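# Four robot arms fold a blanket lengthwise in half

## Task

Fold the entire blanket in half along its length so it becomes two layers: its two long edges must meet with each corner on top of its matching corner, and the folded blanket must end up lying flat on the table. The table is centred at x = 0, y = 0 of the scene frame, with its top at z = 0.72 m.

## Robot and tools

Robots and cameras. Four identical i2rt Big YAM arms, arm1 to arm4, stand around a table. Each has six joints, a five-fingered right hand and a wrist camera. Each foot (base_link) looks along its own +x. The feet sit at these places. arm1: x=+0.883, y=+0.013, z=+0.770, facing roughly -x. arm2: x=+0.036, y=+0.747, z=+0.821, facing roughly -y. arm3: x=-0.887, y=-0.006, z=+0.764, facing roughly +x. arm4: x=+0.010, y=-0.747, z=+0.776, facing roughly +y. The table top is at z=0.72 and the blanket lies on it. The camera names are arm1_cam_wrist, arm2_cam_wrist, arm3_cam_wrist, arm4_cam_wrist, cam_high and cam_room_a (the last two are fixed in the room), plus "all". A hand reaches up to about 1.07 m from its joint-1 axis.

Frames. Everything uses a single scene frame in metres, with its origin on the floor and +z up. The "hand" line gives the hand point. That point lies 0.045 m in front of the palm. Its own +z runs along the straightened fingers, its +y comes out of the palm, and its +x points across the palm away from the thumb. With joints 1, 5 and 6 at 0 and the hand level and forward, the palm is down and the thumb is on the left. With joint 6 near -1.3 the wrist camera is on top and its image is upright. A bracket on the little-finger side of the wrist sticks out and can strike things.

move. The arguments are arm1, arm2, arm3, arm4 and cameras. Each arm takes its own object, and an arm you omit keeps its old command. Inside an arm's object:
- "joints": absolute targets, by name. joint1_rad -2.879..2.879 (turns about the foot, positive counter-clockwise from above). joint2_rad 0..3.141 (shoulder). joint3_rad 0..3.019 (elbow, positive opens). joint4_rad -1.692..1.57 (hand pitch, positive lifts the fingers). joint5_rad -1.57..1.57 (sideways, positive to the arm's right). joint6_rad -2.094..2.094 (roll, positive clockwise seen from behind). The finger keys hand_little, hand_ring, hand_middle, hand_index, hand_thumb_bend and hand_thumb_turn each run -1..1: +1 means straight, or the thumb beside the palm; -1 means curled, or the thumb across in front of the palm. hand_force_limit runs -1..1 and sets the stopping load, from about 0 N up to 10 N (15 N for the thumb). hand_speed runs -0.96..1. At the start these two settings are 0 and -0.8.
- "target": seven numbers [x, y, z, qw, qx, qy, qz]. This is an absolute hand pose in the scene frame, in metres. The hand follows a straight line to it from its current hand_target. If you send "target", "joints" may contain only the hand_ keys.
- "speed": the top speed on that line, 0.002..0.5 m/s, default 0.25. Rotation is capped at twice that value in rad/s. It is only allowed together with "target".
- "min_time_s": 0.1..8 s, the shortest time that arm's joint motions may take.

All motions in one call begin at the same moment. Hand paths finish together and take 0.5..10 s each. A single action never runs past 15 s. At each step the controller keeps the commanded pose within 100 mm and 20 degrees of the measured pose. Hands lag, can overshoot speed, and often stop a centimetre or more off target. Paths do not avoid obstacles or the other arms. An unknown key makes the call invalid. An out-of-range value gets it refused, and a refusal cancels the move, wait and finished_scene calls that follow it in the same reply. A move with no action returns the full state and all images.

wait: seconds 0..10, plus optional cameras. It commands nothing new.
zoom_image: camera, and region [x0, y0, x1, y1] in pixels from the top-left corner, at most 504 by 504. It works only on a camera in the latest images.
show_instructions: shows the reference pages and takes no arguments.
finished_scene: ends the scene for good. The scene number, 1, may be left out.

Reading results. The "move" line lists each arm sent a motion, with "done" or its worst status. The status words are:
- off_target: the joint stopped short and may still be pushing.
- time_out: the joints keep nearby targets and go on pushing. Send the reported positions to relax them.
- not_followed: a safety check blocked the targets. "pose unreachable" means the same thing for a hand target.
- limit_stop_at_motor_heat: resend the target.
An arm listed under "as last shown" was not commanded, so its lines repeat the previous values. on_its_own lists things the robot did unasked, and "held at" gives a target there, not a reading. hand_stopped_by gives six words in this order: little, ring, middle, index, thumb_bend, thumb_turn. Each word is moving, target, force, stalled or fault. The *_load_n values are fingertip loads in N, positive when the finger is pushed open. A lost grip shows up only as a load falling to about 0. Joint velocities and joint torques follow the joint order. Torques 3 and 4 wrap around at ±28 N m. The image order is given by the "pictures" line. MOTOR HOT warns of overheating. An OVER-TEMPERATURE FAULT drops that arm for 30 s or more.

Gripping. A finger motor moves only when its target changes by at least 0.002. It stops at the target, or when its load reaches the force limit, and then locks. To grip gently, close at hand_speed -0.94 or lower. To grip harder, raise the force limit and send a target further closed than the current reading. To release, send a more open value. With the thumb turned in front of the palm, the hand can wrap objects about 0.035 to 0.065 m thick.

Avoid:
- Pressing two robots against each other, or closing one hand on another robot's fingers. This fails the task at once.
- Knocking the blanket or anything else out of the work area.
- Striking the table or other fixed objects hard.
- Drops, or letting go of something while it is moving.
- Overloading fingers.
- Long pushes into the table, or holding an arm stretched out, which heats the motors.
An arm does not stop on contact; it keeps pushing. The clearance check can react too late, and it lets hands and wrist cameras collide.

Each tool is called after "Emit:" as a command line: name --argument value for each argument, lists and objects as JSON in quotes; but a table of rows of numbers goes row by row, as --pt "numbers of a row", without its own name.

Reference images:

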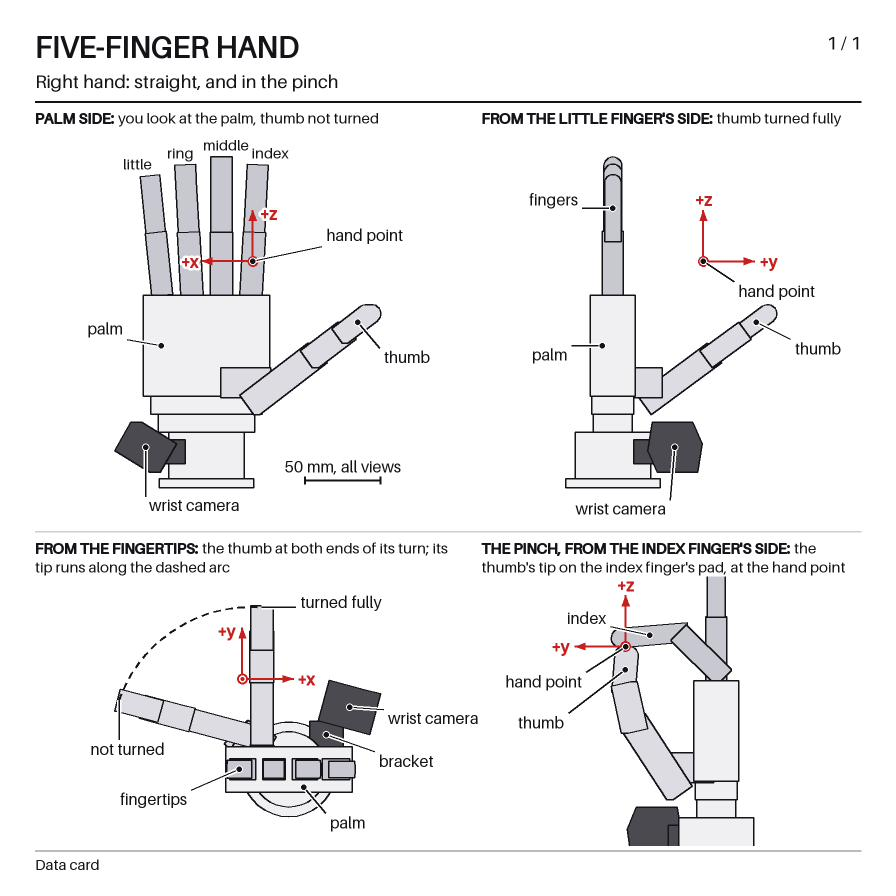

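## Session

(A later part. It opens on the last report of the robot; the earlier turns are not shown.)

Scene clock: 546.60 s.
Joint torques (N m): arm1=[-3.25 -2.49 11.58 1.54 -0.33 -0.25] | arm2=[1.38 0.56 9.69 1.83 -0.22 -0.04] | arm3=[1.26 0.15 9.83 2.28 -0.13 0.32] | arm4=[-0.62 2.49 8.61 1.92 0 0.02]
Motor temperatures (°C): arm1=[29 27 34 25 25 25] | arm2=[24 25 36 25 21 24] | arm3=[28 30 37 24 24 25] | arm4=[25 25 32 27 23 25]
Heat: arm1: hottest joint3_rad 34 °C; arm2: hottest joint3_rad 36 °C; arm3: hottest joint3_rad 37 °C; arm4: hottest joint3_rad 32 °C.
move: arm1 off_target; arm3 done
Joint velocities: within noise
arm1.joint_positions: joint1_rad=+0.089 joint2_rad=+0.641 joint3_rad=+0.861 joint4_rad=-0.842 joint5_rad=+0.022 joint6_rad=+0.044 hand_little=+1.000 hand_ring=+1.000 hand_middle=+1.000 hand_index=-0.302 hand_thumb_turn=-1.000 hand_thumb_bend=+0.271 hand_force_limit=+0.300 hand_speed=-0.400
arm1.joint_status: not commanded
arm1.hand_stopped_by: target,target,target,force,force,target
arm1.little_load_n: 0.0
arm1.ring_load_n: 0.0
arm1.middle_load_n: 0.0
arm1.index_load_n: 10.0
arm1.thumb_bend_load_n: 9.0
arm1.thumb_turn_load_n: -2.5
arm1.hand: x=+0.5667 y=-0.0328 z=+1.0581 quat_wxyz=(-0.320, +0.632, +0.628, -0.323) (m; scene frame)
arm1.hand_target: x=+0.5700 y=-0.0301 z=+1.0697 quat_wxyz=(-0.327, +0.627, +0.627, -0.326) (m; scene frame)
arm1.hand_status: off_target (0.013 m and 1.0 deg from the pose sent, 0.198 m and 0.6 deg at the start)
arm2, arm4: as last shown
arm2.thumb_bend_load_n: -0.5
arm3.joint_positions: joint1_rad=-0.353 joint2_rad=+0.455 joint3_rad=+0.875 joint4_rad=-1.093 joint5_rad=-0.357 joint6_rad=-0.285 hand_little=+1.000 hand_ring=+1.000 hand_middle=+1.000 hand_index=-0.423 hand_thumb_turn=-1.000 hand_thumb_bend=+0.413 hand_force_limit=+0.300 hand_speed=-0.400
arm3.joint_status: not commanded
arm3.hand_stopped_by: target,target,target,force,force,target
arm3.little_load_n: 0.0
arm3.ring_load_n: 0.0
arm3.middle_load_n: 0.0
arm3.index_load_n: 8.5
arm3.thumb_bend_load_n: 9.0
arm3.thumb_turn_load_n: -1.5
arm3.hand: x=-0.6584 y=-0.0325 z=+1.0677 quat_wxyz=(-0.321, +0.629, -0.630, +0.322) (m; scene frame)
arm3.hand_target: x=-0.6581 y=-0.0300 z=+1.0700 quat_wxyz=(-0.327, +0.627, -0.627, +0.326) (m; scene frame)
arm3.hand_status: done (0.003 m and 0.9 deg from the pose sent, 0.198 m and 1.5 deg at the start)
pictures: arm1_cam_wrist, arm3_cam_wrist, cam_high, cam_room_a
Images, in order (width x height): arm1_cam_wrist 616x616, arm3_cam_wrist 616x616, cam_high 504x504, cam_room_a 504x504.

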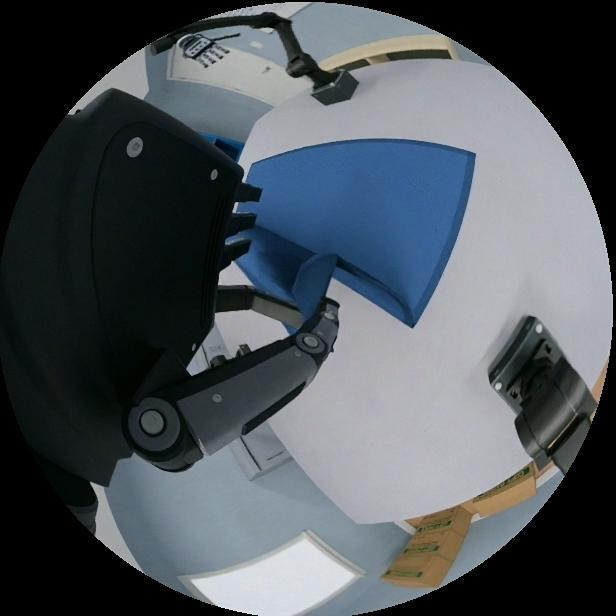

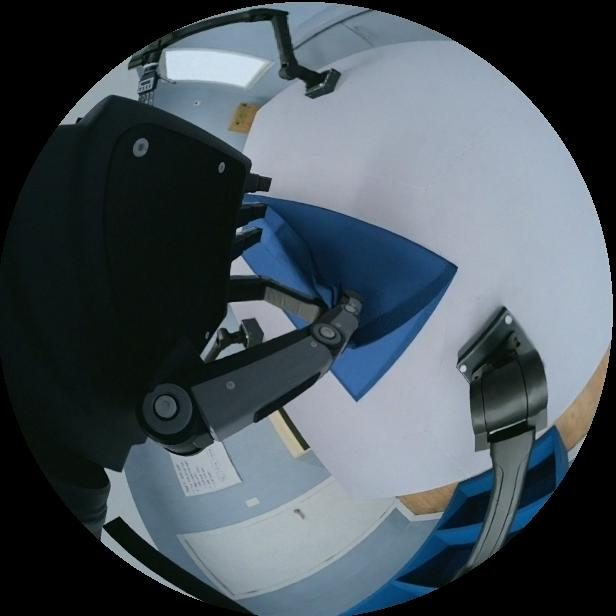

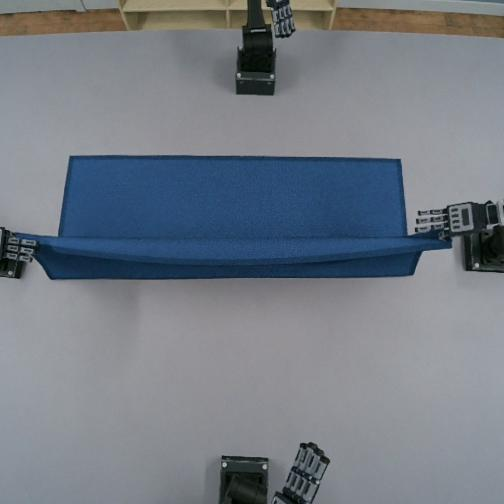

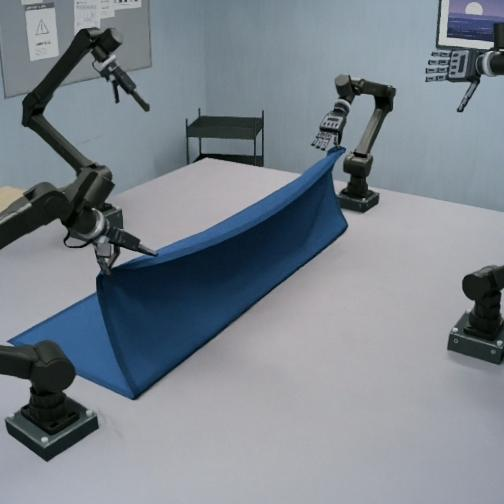

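Emit:
move --arm1 '{"target": [0.567, 0.16, 1.02, 0.3265, -0.6273, -0.6273, 0.3265], "speed": 0.15}' --arm3 '{"target": [-0.658, 0.16, 1.02, 0.3265, -0.6273, 0.6273, -0.3265], "speed": 0.15}'

Emit:
move --arm1 '{"target": [0.565, 0.31, 0.91, 0.3265, -0.6273, -0.6273, 0.3265], "speed": 0.15}' --arm3 '{"target": [-0.657, 0.31, 0.91, 0.3265, -0.6273, 0.6273, -0.3265], "speed": 0.15}' --cameras '["arm1_cam_wrist", "arm3_cam_wrist", "cam_high", "cam_room_a"]'

Scene clock: 556.57 s.
Joint torques (N m): arm1=[-3.78 -4.42 11.97 2.3 -0.5 -0.26] | arm2=[1.44 0.15 9.68 1.91 -0.2 -0.02] | arm3=[1.61 -1.26 10.97 1.06 0.29 0.3] | arm4=[-0.73 2.37 8.57 1.94 -0.03 0.04]
Motor temperatures (°C): arm1=[29 26 35 25 25 25] | arm2=[24 25 36 25 21 24] | arm3=[28 30 37 24 24 25] | arm4=[25 25 32 27 23 25]
Heat: arm1: hottest joint3_rad 35 °C; arm2: hottest joint3_rad 36 °C; arm3: hottest joint3_rad 37 °C; arm4: hottest joint3_rad 32 °C.
move: arm1 off_target; arm3 done
Joint velocities: within noise
arm1.joint_positions: joint1_rad=-0.704 joint2_rad=+0.873 joint3_rad=+0.833 joint4_rad=-0.774 joint5_rad=-0.615 joint6_rad=-0.480 hand_little=+1.000 hand_ring=+1.000 hand_middle=+1.000 hand_index=-0.302 hand_thumb_turn=-1.000 hand_thumb_bend=+0.271 hand_force_limit=+0.300 hand_speed=-0.400
arm1.joint_status: not commanded
arm1.hand_stopped_by: target,target,target,force,force,target
arm1.little_load_n: 0.0
arm1.ring_load_n: 0.0
arm1.middle_load_n: 0.0
arm1.index_load_n: 10.5
arm1.thumb_bend_load_n: 9.0
arm1.thumb_turn_load_n: -2.0
arm1.hand: x=+0.5698 y=+0.1493 z=+1.0041 quat_wxyz=(-0.304, +0.636, +0.628, -0.330) (m; scene frame)
arm1.hand_target: x=+0.5673 y=+0.1596 z=+1.0200 quat_wxyz=(-0.326, +0.627, +0.627, -0.326) (m; scene frame)
arm1.hand_status: off_target (0.019 m and 2.8 deg from the pose sent, 0.197 m and 1.0 deg at the start)
arm2, arm4: as last shown
arm2.thumb_bend_load_n: 0.0
arm2.thumb_turn_load_n: -0.5
arm3.joint_positions: joint1_rad=+1.019 joint2_rad=+0.616 joint3_rad=+0.785 joint4_rad=-1.040 joint5_rad=+0.728 joint6_rad=+0.639 hand_little=+1.000 hand_ring=+1.000 hand_middle=+1.000 hand_index=-0.423 hand_thumb_turn=-1.000 hand_thumb_bend=+0.413 hand_force_limit=+0.300 hand_speed=-0.400
arm3.joint_status: not commanded
arm3.hand_stopped_by: target,target,target,force,force,target
arm3.little_load_n: 0.0
arm3.ring_load_n: 0.0
arm3.middle_load_n: -0.5
arm3.index_load_n: 9.0
arm3.thumb_bend_load_n: 9.0
arm3.thumb_turn_load_n: -2.0
arm3.hand: x=-0.6543 y=+0.1567 z=+1.0162 quat_wxyz=(-0.320, +0.626, -0.628, +0.333) (m; scene frame)
arm3.hand_target: x=-0.6579 y=+0.1599 z=+1.0200 quat_wxyz=(-0.327, +0.627, -0.627, +0.326) (m; scene frame)
arm3.hand_status: done (0.006 m and 1.0 deg from the pose sent, 0.198 m and 0.9 deg at the start)
pictures: none

Scene clock: 558.57 s.
Joint torques (N m): arm1=[-4.42 -8.82 12.37 2.07 -0.59 -0.25] | arm2=[0.97 1.03 9.81 1.96 -0.21 -0.05] | arm3=[2.26 -6.18 10.95 1.58 0.38 0.29] | arm4=[-0.62 2.08 8.61 1.96 0 0.03]
Motor temperatures (°C): arm1=[29 26 35 25 25 25] | arm2=[24 25 36 25 21 24] | arm3=[28 29 37 24 24 25] | arm4=[25 25 32 27 23 25]
Heat: arm1: hottest joint3_rad 35 °C; arm2: hottest joint3_rad 36 °C; arm3: hottest joint3_rad 37 °C; arm4: hottest joint3_rad 32 °C.
move: arm1 off_target; arm3 off_target
Joint velocities: within noise
arm1.joint_positions: joint1_rad=-0.973 joint2_rad=+1.315 joint3_rad=+0.844 joint4_rad=-0.542 joint5_rad=-0.800 joint6_rad=-0.757 hand_little=+1.000 hand_ring=+1.000 hand_middle=+1.000 hand_index=-0.302 hand_thumb_turn=-1.000 hand_thumb_bend=+0.271 hand_force_limit=+0.300 hand_speed=-0.400
arm1.joint_status: not commanded
arm1.hand_stopped_by: target,target,target,force,force,target
arm1.little_load_n: 0.0
arm1.ring_load_n: 0.0
arm1.middle_load_n: 0.0
arm1.index_load_n: 10.0
arm1.thumb_bend_load_n: 9.0
arm1.thumb_turn_load_n: -2.0
arm1.hand: x=+0.5687 y=+0.2831 z=+0.8903 quat_wxyz=(-0.295, +0.637, +0.627, -0.339) (m; scene frame)
arm1.hand_target: x=+0.5659 y=+0.3088 z=+0.9104 quat_wxyz=(-0.326, +0.627, +0.627, -0.326) (m; scene frame)
arm1.hand_status: off_target (0.034 m and 4.0 deg from the pose sent, 0.186 m and 2.8 deg at the start)
arm2.joint_positions: joint1_rad=+0.156 joint2_rad=+0.624 joint3_rad=+1.341 joint4_rad=-1.620 joint5_rad=-0.214 joint6_rad=-0.808 hand_little=+1.000 hand_ring=+1.000 hand_middle=+1.000 hand_index=+1.000 hand_thumb_turn=+1.000 hand_thumb_bend=+1.000 hand_force_limit=+0.000 hand_speed=-0.800
arm2.joint_status: not commanded
arm2.hand_stopped_by: target,target,target,target,target,target
arm2.little_load_n: 0.0
arm2.ring_load_n: 0.0
arm2.middle_load_n: 0.0
arm2.index_load_n: 0.0
arm2.thumb_bend_load_n: 0.0
arm2.thumb_turn_load_n: 0.0
arm2.hand: x=+0.0775 y=+0.5925 z=+1.2282 quat_wxyz=(+0.019, +0.452, -0.825, +0.339) (m; scene frame)
arm2.hand_target: x=+0.0778 y=+0.5914 z=+1.2376 quat_wxyz=(+0.024, +0.451, -0.821, +0.350) (m; scene frame)
arm2.hand_status: not commanded
arm3.joint_positions: joint1_rad=+1.302 joint2_rad=+1.114 joint3_rad=+0.750 joint4_rad=-0.792 joint5_rad=+0.891 joint6_rad=+0.990 hand_little=+1.000 hand_ring=+1.000 hand_middle=+1.000 hand_index=-0.423 hand_thumb_turn=-1.000 hand_thumb_bend=+0.413 hand_force_limit=+0.300 hand_speed=-0.400
arm3.joint_status: not commanded
arm3.hand_stopped_by: target,target,target,force,force,target
arm3.little_load_n: -0.5
arm3.ring_load_n: 0.0
arm3.middle_load_n: -0.5
arm3.index_load_n: 8.5
arm3.thumb_bend_load_n: 9.0
arm3.thumb_turn_load_n: -2.0
arm3.hand: x=-0.6532 y=+0.2945 z=+0.9004 quat_wxyz=(-0.308, +0.630, -0.626, +0.341) (m; scene frame)
arm3.hand_target: x=-0.6572 y=+0.3095 z=+0.9102 quat_wxyz=(-0.326, +0.627, -0.627, +0.326) (m; scene frame)
arm3.hand_status: off_target (0.019 m and 2.7 deg from the pose sent, 0.186 m and 1.0 deg at the start)
arm4.joint_positions: joint1_rad=-0.354 joint2_rad=+0.646 joint3_rad=+1.604 joint4_rad=-1.162 joint5_rad=+0.015 joint6_rad=-1.239 hand_little=+1.000 hand_ring=+1.000 hand_middle=+1.000 hand_index=+1.000 hand_thumb_turn=+1.000 hand_thumb_bend=+1.000 hand_force_limit=+0.000 hand_speed=-0.800
arm4.joint_status: not commanded
arm4.hand_stopped_by: target,target,target,target,target,target
arm4.little_load_n: 0.0
arm4.ring_load_n: 0.0
arm4.middle_load_n: 0.0
arm4.index_load_n: 0.0
arm4.thumb_bend_load_n: 0.0
arm4.thumb_turn_load_n: 0.0
arm4.hand: x=+0.1450 y=-0.5525 z=+1.4000 quat_wxyz=(-0.428, +0.709, +0.313, +0.465) (m; scene frame)
arm4.hand_target: x=+0.1437 y=-0.5556 z=+1.4085 quat_wxyz=(-0.433, +0.703, +0.311, +0.471) (m; scene frame)
arm4.hand_status: not commanded
pictures: arm1_cam_wrist, arm3_cam_wrist, cam_high, cam_room_a
Images, in order (width x height): arm1_cam_wrist 616x616, arm3_cam_wrist 616x616, cam_high 504x504, cam_room_a 504x504.

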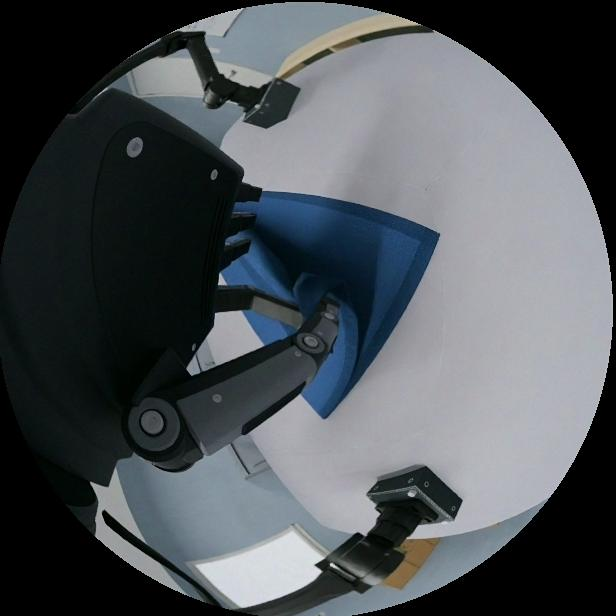

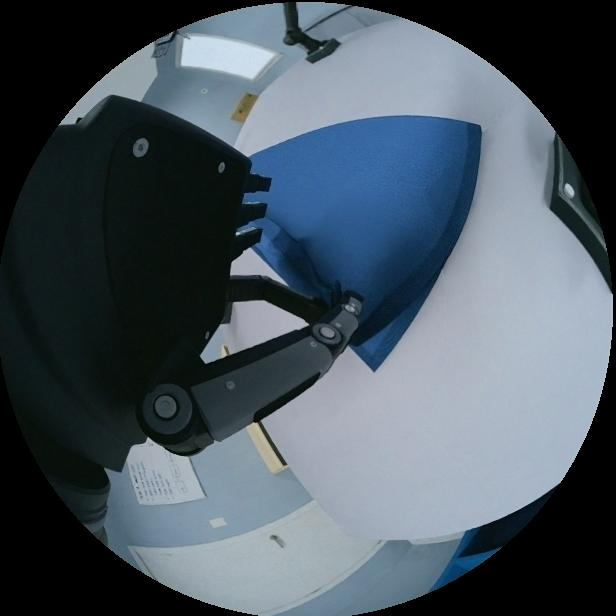

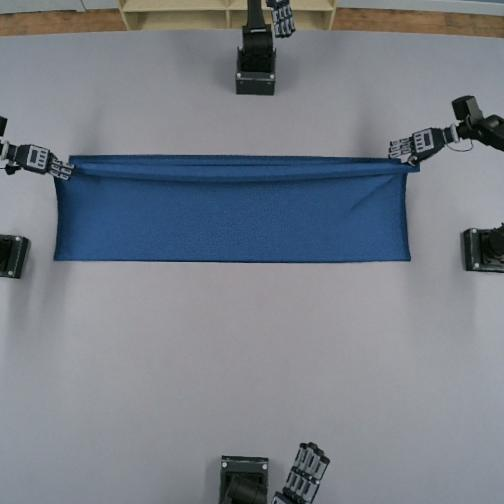

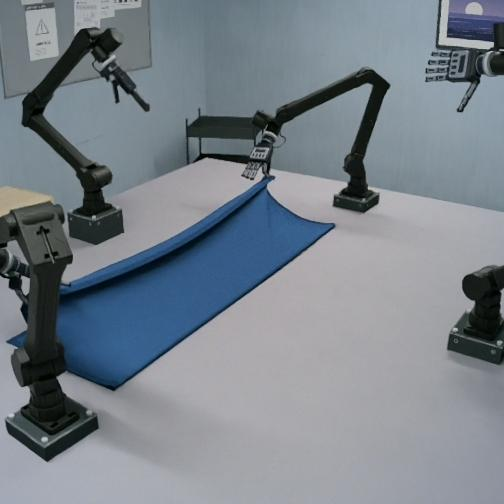

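Emit:
zoom_image --camera "cam_high" --region '[360, 110, 460, 200]'

Emit:
zoom_image --camera "cam_high" --region '[20, 120, 120, 210]'

Emit:
zoom_image --camera "arm1_cam_wrist" --region '[220, 180, 460, 430]'

Emit:
zoom_image --camera "arm3_cam_wrist" --region '[220, 100, 500, 400]'

Scaled by 5.040.

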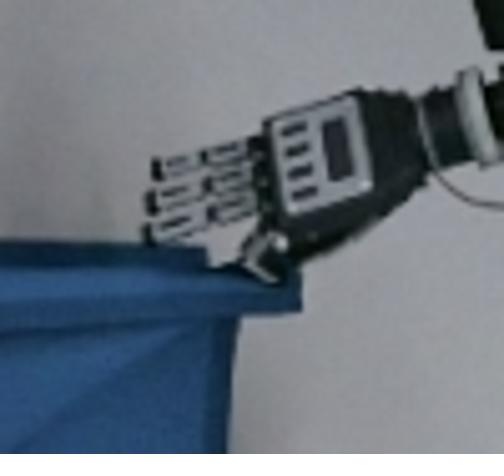

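Scaled by 5.040.

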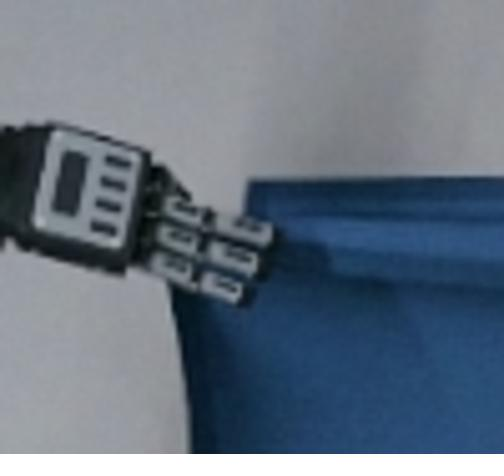

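Scaled by 2.016 from the camera's 616x616 image, which has a finer 880x880 frame.

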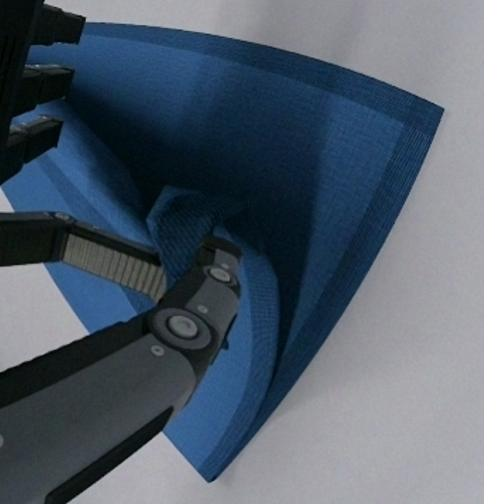

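Scaled by 1.680 from the camera's 616x616 image, which has a finer 880x880 frame.

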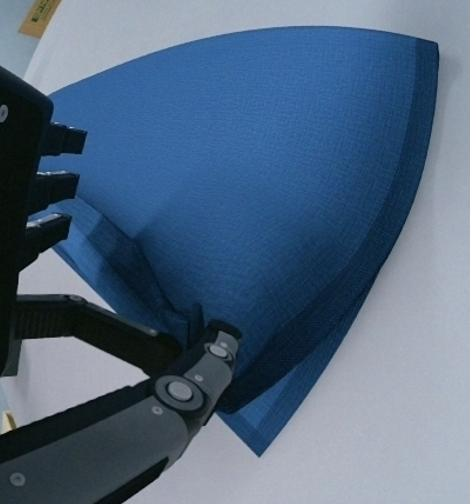

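Emit:
zoom_image --camera "cam_high" --region '[100, 130, 400, 280]'

Emit:
zoom_image --camera "cam_room_a" --region '[0, 120, 340, 400]'

Scaled by 1.680.

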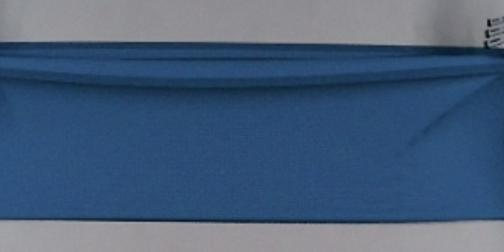

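Scaled by 1.482.

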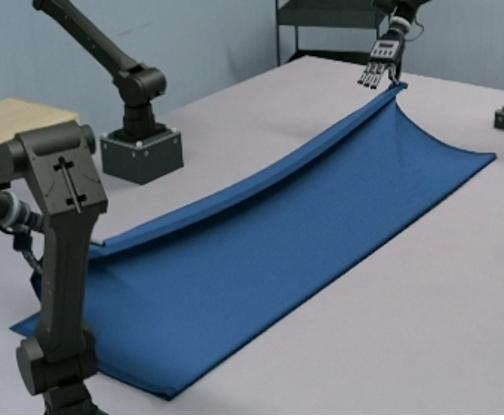

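Emit:
move --arm1 '{"target": [0.575, 0.365, 0.87, 0.3265, -0.6273, -0.6273, 0.3265], "speed": 0.12}' --arm3 '{"target": [-0.668, 0.355, 0.865, 0.3265, -0.6273, 0.6273, -0.3265], "speed": 0.12}' --cameras '["arm1_cam_wrist", "arm3_cam_wrist", "cam_high", "cam_room_a"]'

Emit:
zoom_image --camera "cam_high" --region '[20, 120, 460, 280]'

Scene clock: 578.93 s.
Joint torques (N m): arm1=[-4.89 -10.34 11.59 1.92 -0.53 -0.28] | arm2=[1.2 0.79 9.68 1.92 -0.2 -0.03] | arm3=[2.49 -7.3 12.07 1.29 0.32 0.28] | arm4=[-0.56 2.32 8.57 1.95 -0.01 0.02]
Motor temperatures (°C): arm1=[29 26 38 25 25 25] | arm2=[24 25 36 25 21 24] | arm3=[28 29 38 24 24 25] | arm4=[25 25 32 27 23 25]
Heat: arm1: hottest joint3_rad 38 °C; arm2: hottest joint3_rad 36 °C; arm3: hottest joint3_rad 38 °C; arm4: hottest joint3_rad 32 °C.
move: arm1 off_target; arm3 off_target
Joint velocities: within noise
arm1.joint_positions: joint1_rad=-1.051 joint2_rad=+1.487 joint3_rad=+0.914 joint4_rad=-0.507 joint5_rad=-0.848 joint6_rad=-0.858 hand_little=+1.000 hand_ring=+1.000 hand_middle=+1.000 hand_index=-0.302 hand_thumb_turn=-1.000 hand_thumb_bend=+0.271 hand_force_limit=+0.300 hand_speed=-0.400
arm1.joint_status: not commanded
arm1.hand_stopped_by: target,target,target,force,force,target
arm1.little_load_n: 0.0
arm1.ring_load_n: 0.5
arm1.middle_load_n: 0.0
arm1.index_load_n: 10.5
arm1.thumb_bend_load_n: 8.5
arm1.thumb_turn_load_n: -2.0
arm1.hand: x=+0.5736 y=+0.3351 z=+0.8554 quat_wxyz=(-0.298, +0.632, +0.628, -0.343) (m; scene frame)
arm1.hand_target: x=+0.5759 y=+0.3639 z=+0.8705 quat_wxyz=(-0.326, +0.627, +0.627, -0.326) (m; scene frame)
arm1.hand_status: off_target (0.033 m and 3.8 deg from the pose sent, 0.085 m and 4.0 deg at the start)
arm2, arm4: as last shown
arm3.joint_positions: joint1_rad=+1.373 joint2_rad=+1.291 joint3_rad=+0.750 joint4_rad=-0.714 joint5_rad=+0.923 joint6_rad=+1.102 hand_little=+1.000 hand_ring=+1.000 hand_middle=+1.000 hand_index=-0.423 hand_thumb_turn=-1.000 hand_thumb_bend=+0.413 hand_force_limit=+0.300 hand_speed=-0.400
arm3.joint_status: not commanded
arm3.hand_stopped_by: target,target,target,force,force,target
arm3.little_load_n: -0.5
arm3.ring_load_n: 0.0
arm3.middle_load_n: 0.0
arm3.index_load_n: 8.5
arm3.thumb_bend_load_n: 9.0
arm3.thumb_turn_load_n: -2.0
arm3.hand: x=-0.6644 y=+0.3286 z=+0.8501 quat_wxyz=(-0.304, +0.630, -0.625, +0.346) (m; scene frame)
arm3.hand_target: x=-0.6685 y=+0.3539 z=+0.8656 quat_wxyz=(-0.326, +0.627, -0.627, +0.326) (m; scene frame)
arm3.hand_status: off_target (0.031 m and 3.4 deg from the pose sent, 0.072 m and 2.7 deg at the start)
pictures: arm1_cam_wrist, arm3_cam_wrist, cam_high, cam_room_a
Images, in order (width x height): arm1_cam_wrist 616x616, arm3_cam_wrist 616x616, cam_high 504x504, cam_room_a 504x504.

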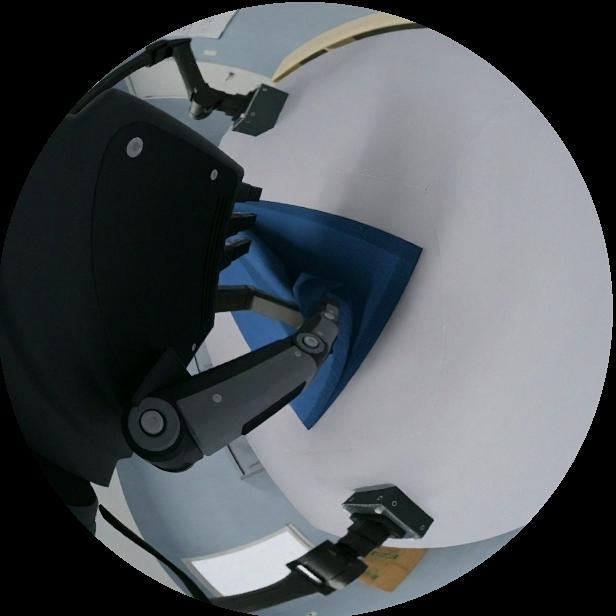

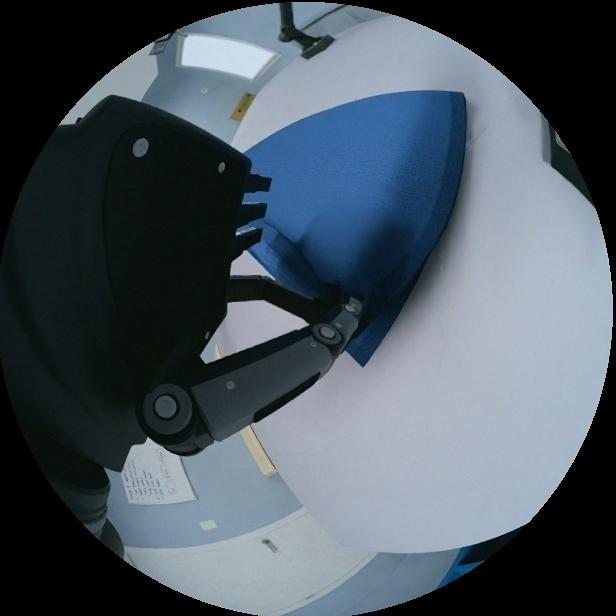

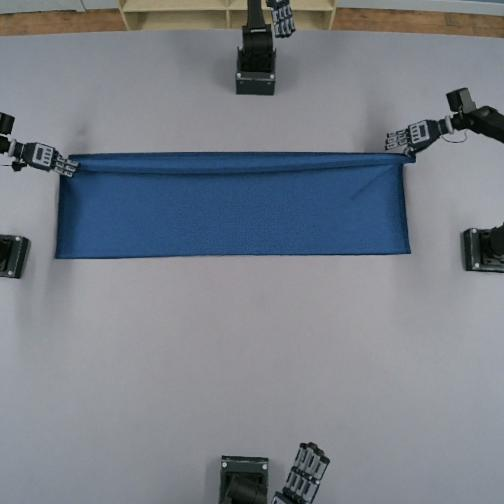

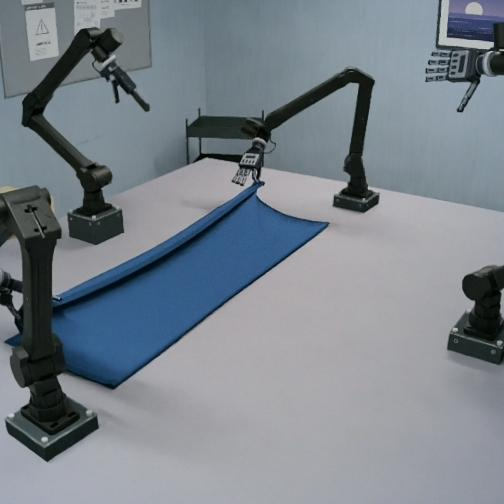

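Scaled by 1.145.

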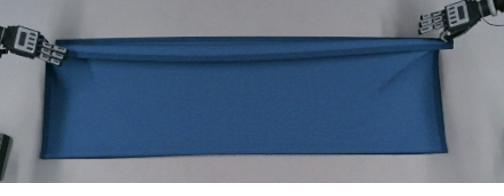

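Emit:
move --arm1 '{"target": [0.575, 0.39, 0.80, 0.3265, -0.6273, -0.6273, 0.3265], "speed": 0.12}' --arm3 '{"target": [-0.668, 0.385, 0.80, 0.3265, -0.6273, 0.6273, -0.3265], "speed": 0.12}' --cameras '["arm1_cam_wrist", "arm3_cam_wrist", "cam_high", "cam_room_a"]'

Emit:
zoom_image --camera "cam_high" --region '[20, 120, 240, 280]'

Emit:
zoom_image --camera "cam_high" --region '[240, 120, 460, 280]'

Scene clock: 587.73 s.
Joint torques (N m): arm1=[-5.07 -11.75 9.55 1.98 -0.53 -0.27] | arm2=[1.61 0.85 9.76 1.85 -0.22 -0.05] | arm3=[2.73 -9.11 10.1 1.37 0.35 0.3] | arm4=[-0.44 2.49 8.64 1.94 -0.01 0.02]
Motor temperatures (°C): arm1=[29 26 39 25 25 25] | arm2=[24 25 36 25 21 24] | arm3=[28 29 38 24 23 25] | arm4=[25 25 32 27 23 25]
Heat: arm1: hottest joint3_rad 39 °C; arm2: hottest joint3_rad 36 °C; arm3: hottest joint3_rad 38 °C; arm4: hottest joint3_rad 32 °C.
move: arm1 off_target; arm3 off_target
Joint velocities: within noise
arm1.joint_positions: joint1_rad=-1.071 joint2_rad=+1.658 joint3_rad=+0.914 joint4_rad=-0.343 joint5_rad=-0.860 joint6_rad=-0.887 hand_little=+1.000 hand_ring=+1.000 hand_middle=+1.000 hand_index=-0.302 hand_thumb_turn=-1.000 hand_thumb_bend=+0.271 hand_force_limit=+0.300 hand_speed=-0.400
arm1.joint_status: not commanded
arm1.hand_stopped_by: target,target,target,force,force,target
arm1.little_load_n: 0.0
arm1.ring_load_n: 0.0
arm1.middle_load_n: 0.0
arm1.index_load_n: 9.5
arm1.thumb_bend_load_n: 9.0
arm1.thumb_turn_load_n: -2.0
arm1.hand: x=+0.5695 y=+0.3630 z=+0.7923 quat_wxyz=(-0.303, +0.629, +0.629, -0.342) (m; scene frame)
arm1.hand_target: x=+0.5756 y=+0.3892 z=+0.8005 quat_wxyz=(-0.326, +0.627, +0.627, -0.326) (m; scene frame)
arm1.hand_status: off_target (0.029 m and 3.2 deg from the pose sent, 0.078 m and 3.8 deg at the start)
arm2, arm4: as last shown
arm2.ring_load_n: -0.5
arm3.joint_positions: joint1_rad=+1.392 joint2_rad=+1.487 joint3_rad=+0.750 joint4_rad=-0.536 joint5_rad=+0.929 joint6_rad=+1.133 hand_little=+1.000 hand_ring=+1.000 hand_middle=+1.000 hand_index=-0.423 hand_thumb_turn=-1.000 hand_thumb_bend=+0.413 hand_force_limit=+0.300 hand_speed=-0.400
arm3.joint_status: not commanded
arm3.hand_stopped_by: target,target,target,force,force,target
arm3.little_load_n: -0.5
arm3.ring_load_n: 0.0
arm3.middle_load_n: 0.0
arm3.index_load_n: 8.5
arm3.thumb_bend_load_n: 9.5
arm3.thumb_turn_load_n: -1.5
arm3.hand: x=-0.6619 y=+0.3604 z=+0.7911 quat_wxyz=(-0.307, +0.628, -0.626, +0.345) (m; scene frame)
arm3.hand_target: x=-0.6684 y=+0.3842 z=+0.8006 quat_wxyz=(-0.326, +0.627, -0.627, +0.326) (m; scene frame)
arm3.hand_status: off_target (0.027 m and 3.1 deg from the pose sent, 0.076 m and 3.5 deg at the start)
arm4.little_load_n: -0.5
pictures: arm1_cam_wrist, arm3_cam_wrist, cam_high, cam_room_a
Images, in order (width x height): arm1_cam_wrist 616x616, arm3_cam_wrist 616x616, cam_high 504x504, cam_room_a 504x504.

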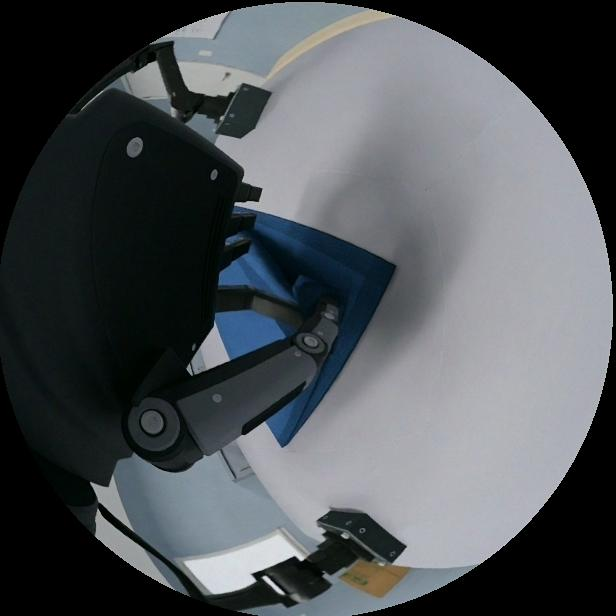

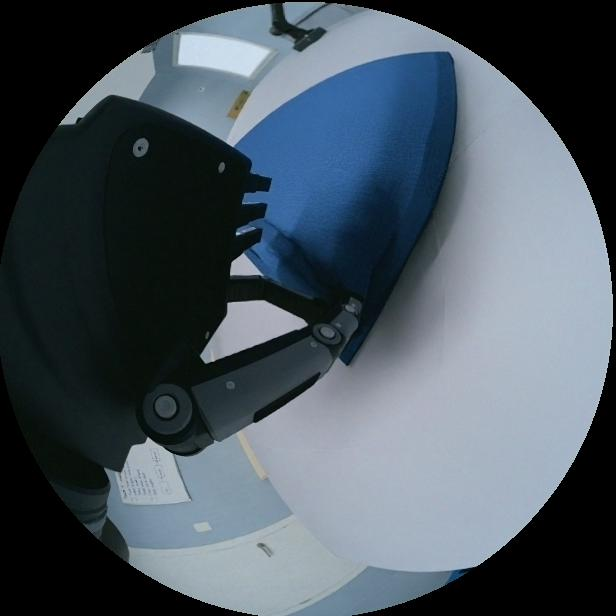

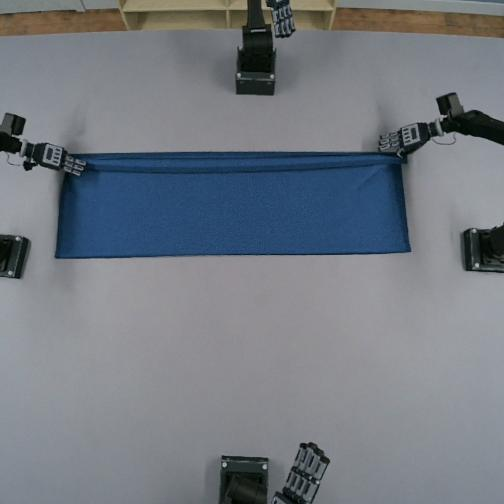

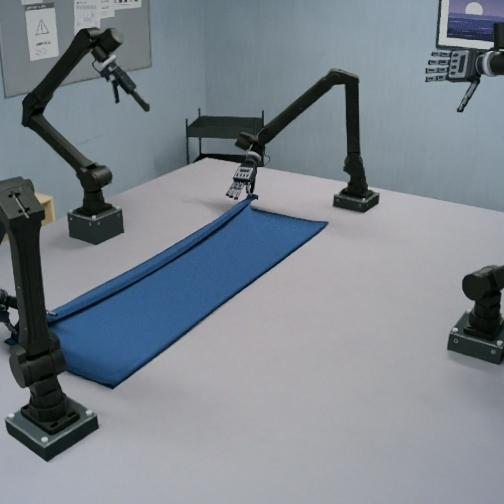

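Scaled by 2.291.

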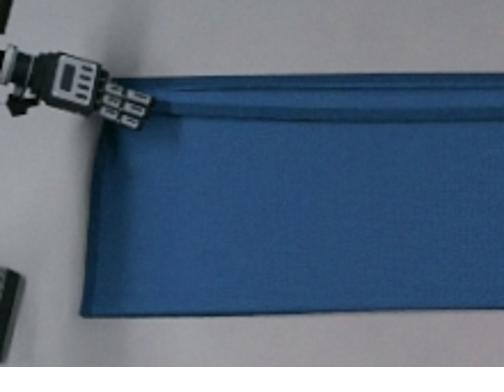

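Scaled by 2.291.

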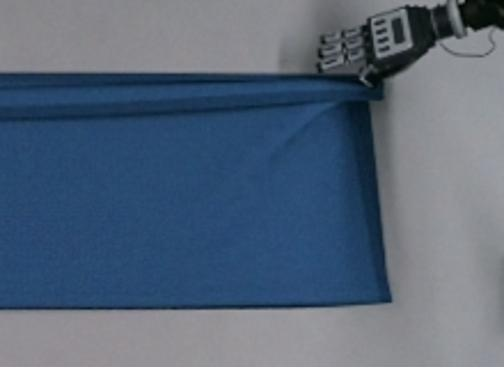

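Emit:
move --arm1 '{"target": [0.575, 0.395, 0.758, 0.3265, -0.6273, -0.6273, 0.3265], "speed": 0.08}' --arm3 '{"target": [-0.670, 0.392, 0.758, 0.3265, -0.6273, 0.6273, -0.3265], "speed": 0.08}' --cameras '["arm1_cam_wrist", "arm3_cam_wrist", "cam_high", "cam_room_a"]'

Emit:
zoom_image --camera "cam_high" --region '[20, 120, 140, 220]'

Emit:
zoom_image --camera "cam_high" --region '[340, 120, 460, 220]'

Emit:
zoom_image --camera "arm1_cam_wrist" --region '[200, 200, 460, 460]'

Emit:
zoom_image --camera "arm3_cam_wrist" --region '[200, 150, 460, 410]'

Scene clock: 619.67 s.
Joint torques (N m): arm1=[-5.01 -11.63 7.61 1.98 -0.47 -0.28] | arm2=[1.55 0.44 9.76 1.85 -0.2 -0.04] | arm3=[2.73 -9.11 7.68 1.4 0.21 0.3] | arm4=[-0.62 2.43 8.59 1.95 -0.01 0.01]
Motor temperatures (°C): arm1=[29 26 38 25 25 25] | arm2=[24 25 36 25 21 24] | arm3=[28 29 38 24 23 25] | arm4=[25 25 32 27 23 25]
Heat: arm1: hottest joint3_rad 38 °C; arm2: hottest joint3_rad 36 °C; arm3: hottest joint3_rad 38 °C; arm4: hottest joint3_rad 32 °C.
move: arm1 off_target; arm3 off_target
Joint velocities: within noise
arm1.joint_positions: joint1_rad=-1.076 joint2_rad=+1.745 joint3_rad=+0.914 joint4_rad=-0.232 joint5_rad=-0.863 joint6_rad=-0.891 hand_little=+1.000 hand_ring=+1.000 hand_middle=+1.000 hand_index=-0.302 hand_thumb_turn=-1.000 hand_thumb_bend=+0.271 hand_force_limit=+0.300 hand_speed=-0.400
arm1.joint_status: not commanded
arm1.hand_stopped_by: target,target,target,force,force,target
arm1.little_load_n: 0.0
arm1.ring_load_n: 0.0
arm1.middle_load_n: -0.5
arm1.index_load_n: 9.0
arm1.thumb_bend_load_n: 8.5
arm1.thumb_turn_load_n: -2.5
arm1.hand: x=+0.5651 y=+0.3772 z=+0.7607 quat_wxyz=(-0.315, +0.623, +0.631, -0.338) (m; scene frame)
arm1.hand_target: x=+0.5753 y=+0.3945 z=+0.7582 quat_wxyz=(-0.326, +0.627, +0.627, -0.326) (m; scene frame)
arm1.hand_status: off_target (0.021 m and 2.0 deg from the pose sent, 0.047 m and 3.2 deg at the start)
arm2, arm4: as last shown
arm2.ring_load_n: 0.0
arm2.thumb_turn_load_n: -0.5
arm3.joint_positions: joint1_rad=+1.401 joint2_rad=+1.588 joint3_rad=+0.750 joint4_rad=-0.417 joint5_rad=+0.936 joint6_rad=+1.148 hand_little=+1.000 hand_ring=+1.000 hand_middle=+1.000 hand_index=-0.423 hand_thumb_turn=-1.000 hand_thumb_bend=+0.413 hand_force_limit=+0.300 hand_speed=-0.400
arm3.joint_status: not commanded
arm3.hand_stopped_by: target,target,target,force,force,target
arm3.little_load_n: 0.0
arm3.ring_load_n: 0.0
arm3.middle_load_n: 0.0
arm3.index_load_n: 7.5
arm3.thumb_bend_load_n: 9.0
arm3.thumb_turn_load_n: -2.0
arm3.hand: x=-0.6596 y=+0.3777 z=+0.7609 quat_wxyz=(-0.319, +0.621, -0.630, +0.340) (m; scene frame)
arm3.hand_target: x=-0.6701 y=+0.3914 z=+0.7583 quat_wxyz=(-0.326, +0.627, -0.627, +0.327) (m; scene frame)
arm3.hand_status: off_target (0.018 m and 1.9 deg from the pose sent, 0.046 m and 3.1 deg at the start)
arm4.little_load_n: 0.0
pictures: arm1_cam_wrist, arm3_cam_wrist, cam_high, cam_room_a
Images, in order (width x height): arm1_cam_wrist 616x616, arm3_cam_wrist 616x616, cam_high 504x504, cam_room_a 504x504.

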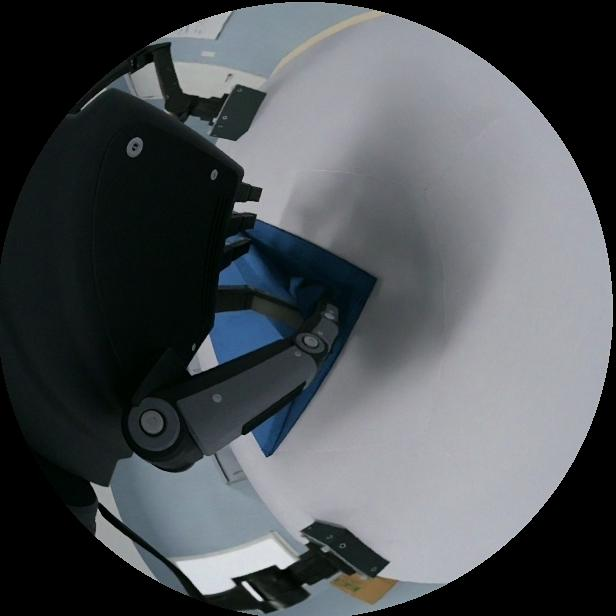

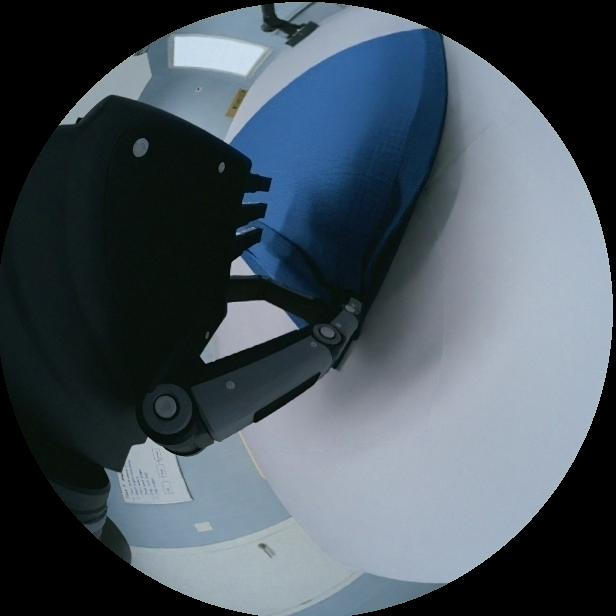

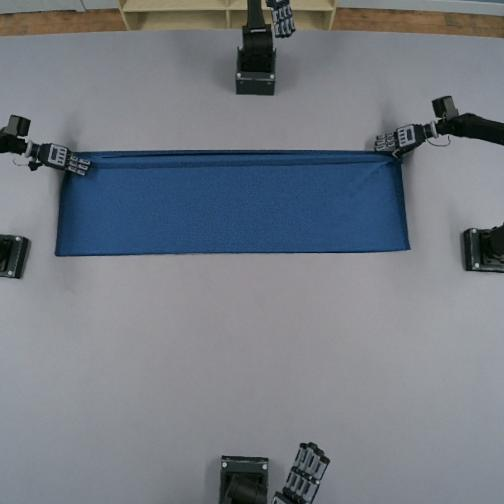

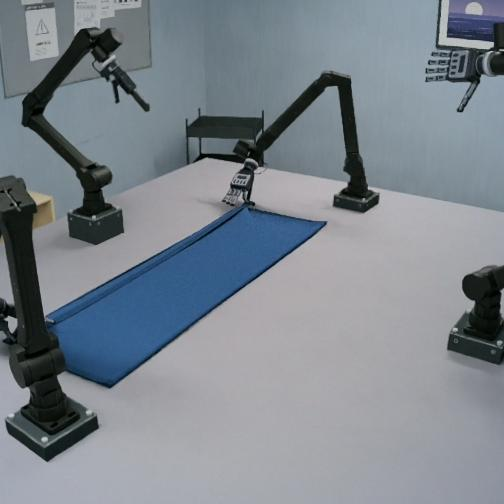

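Scaled by 4.200.

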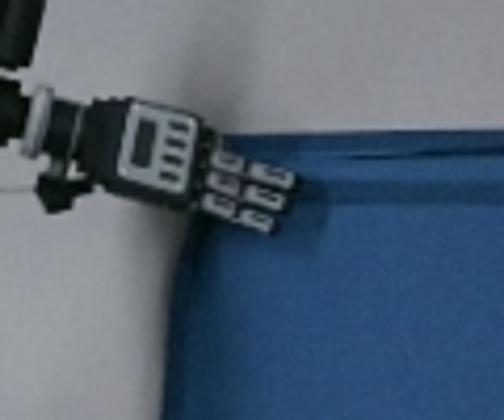

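Scaled by 4.200.

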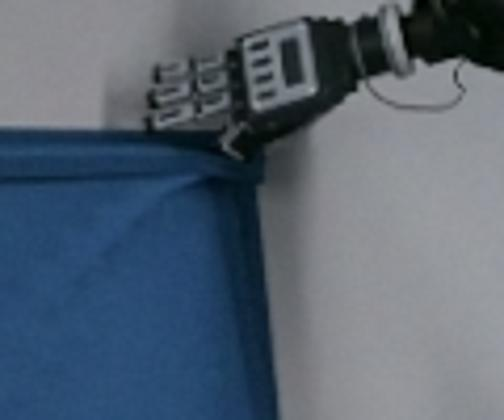

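Scaled by 1.938 from the camera's 616x616 image, which has a finer 880x880 frame.

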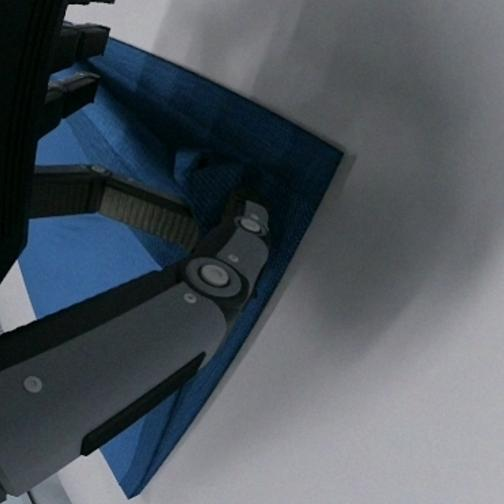

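Scaled by 1.938 from the camera's 616x616 image, which has a finer 880x880 frame.

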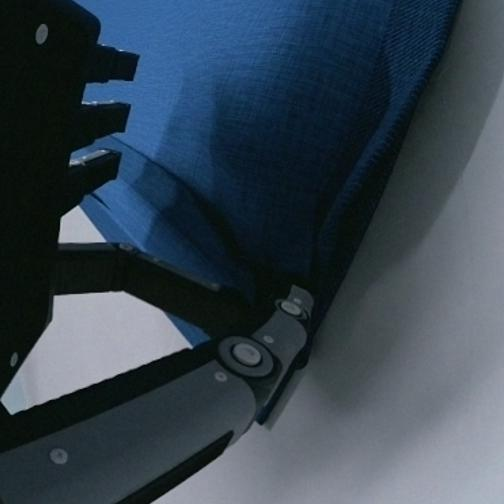

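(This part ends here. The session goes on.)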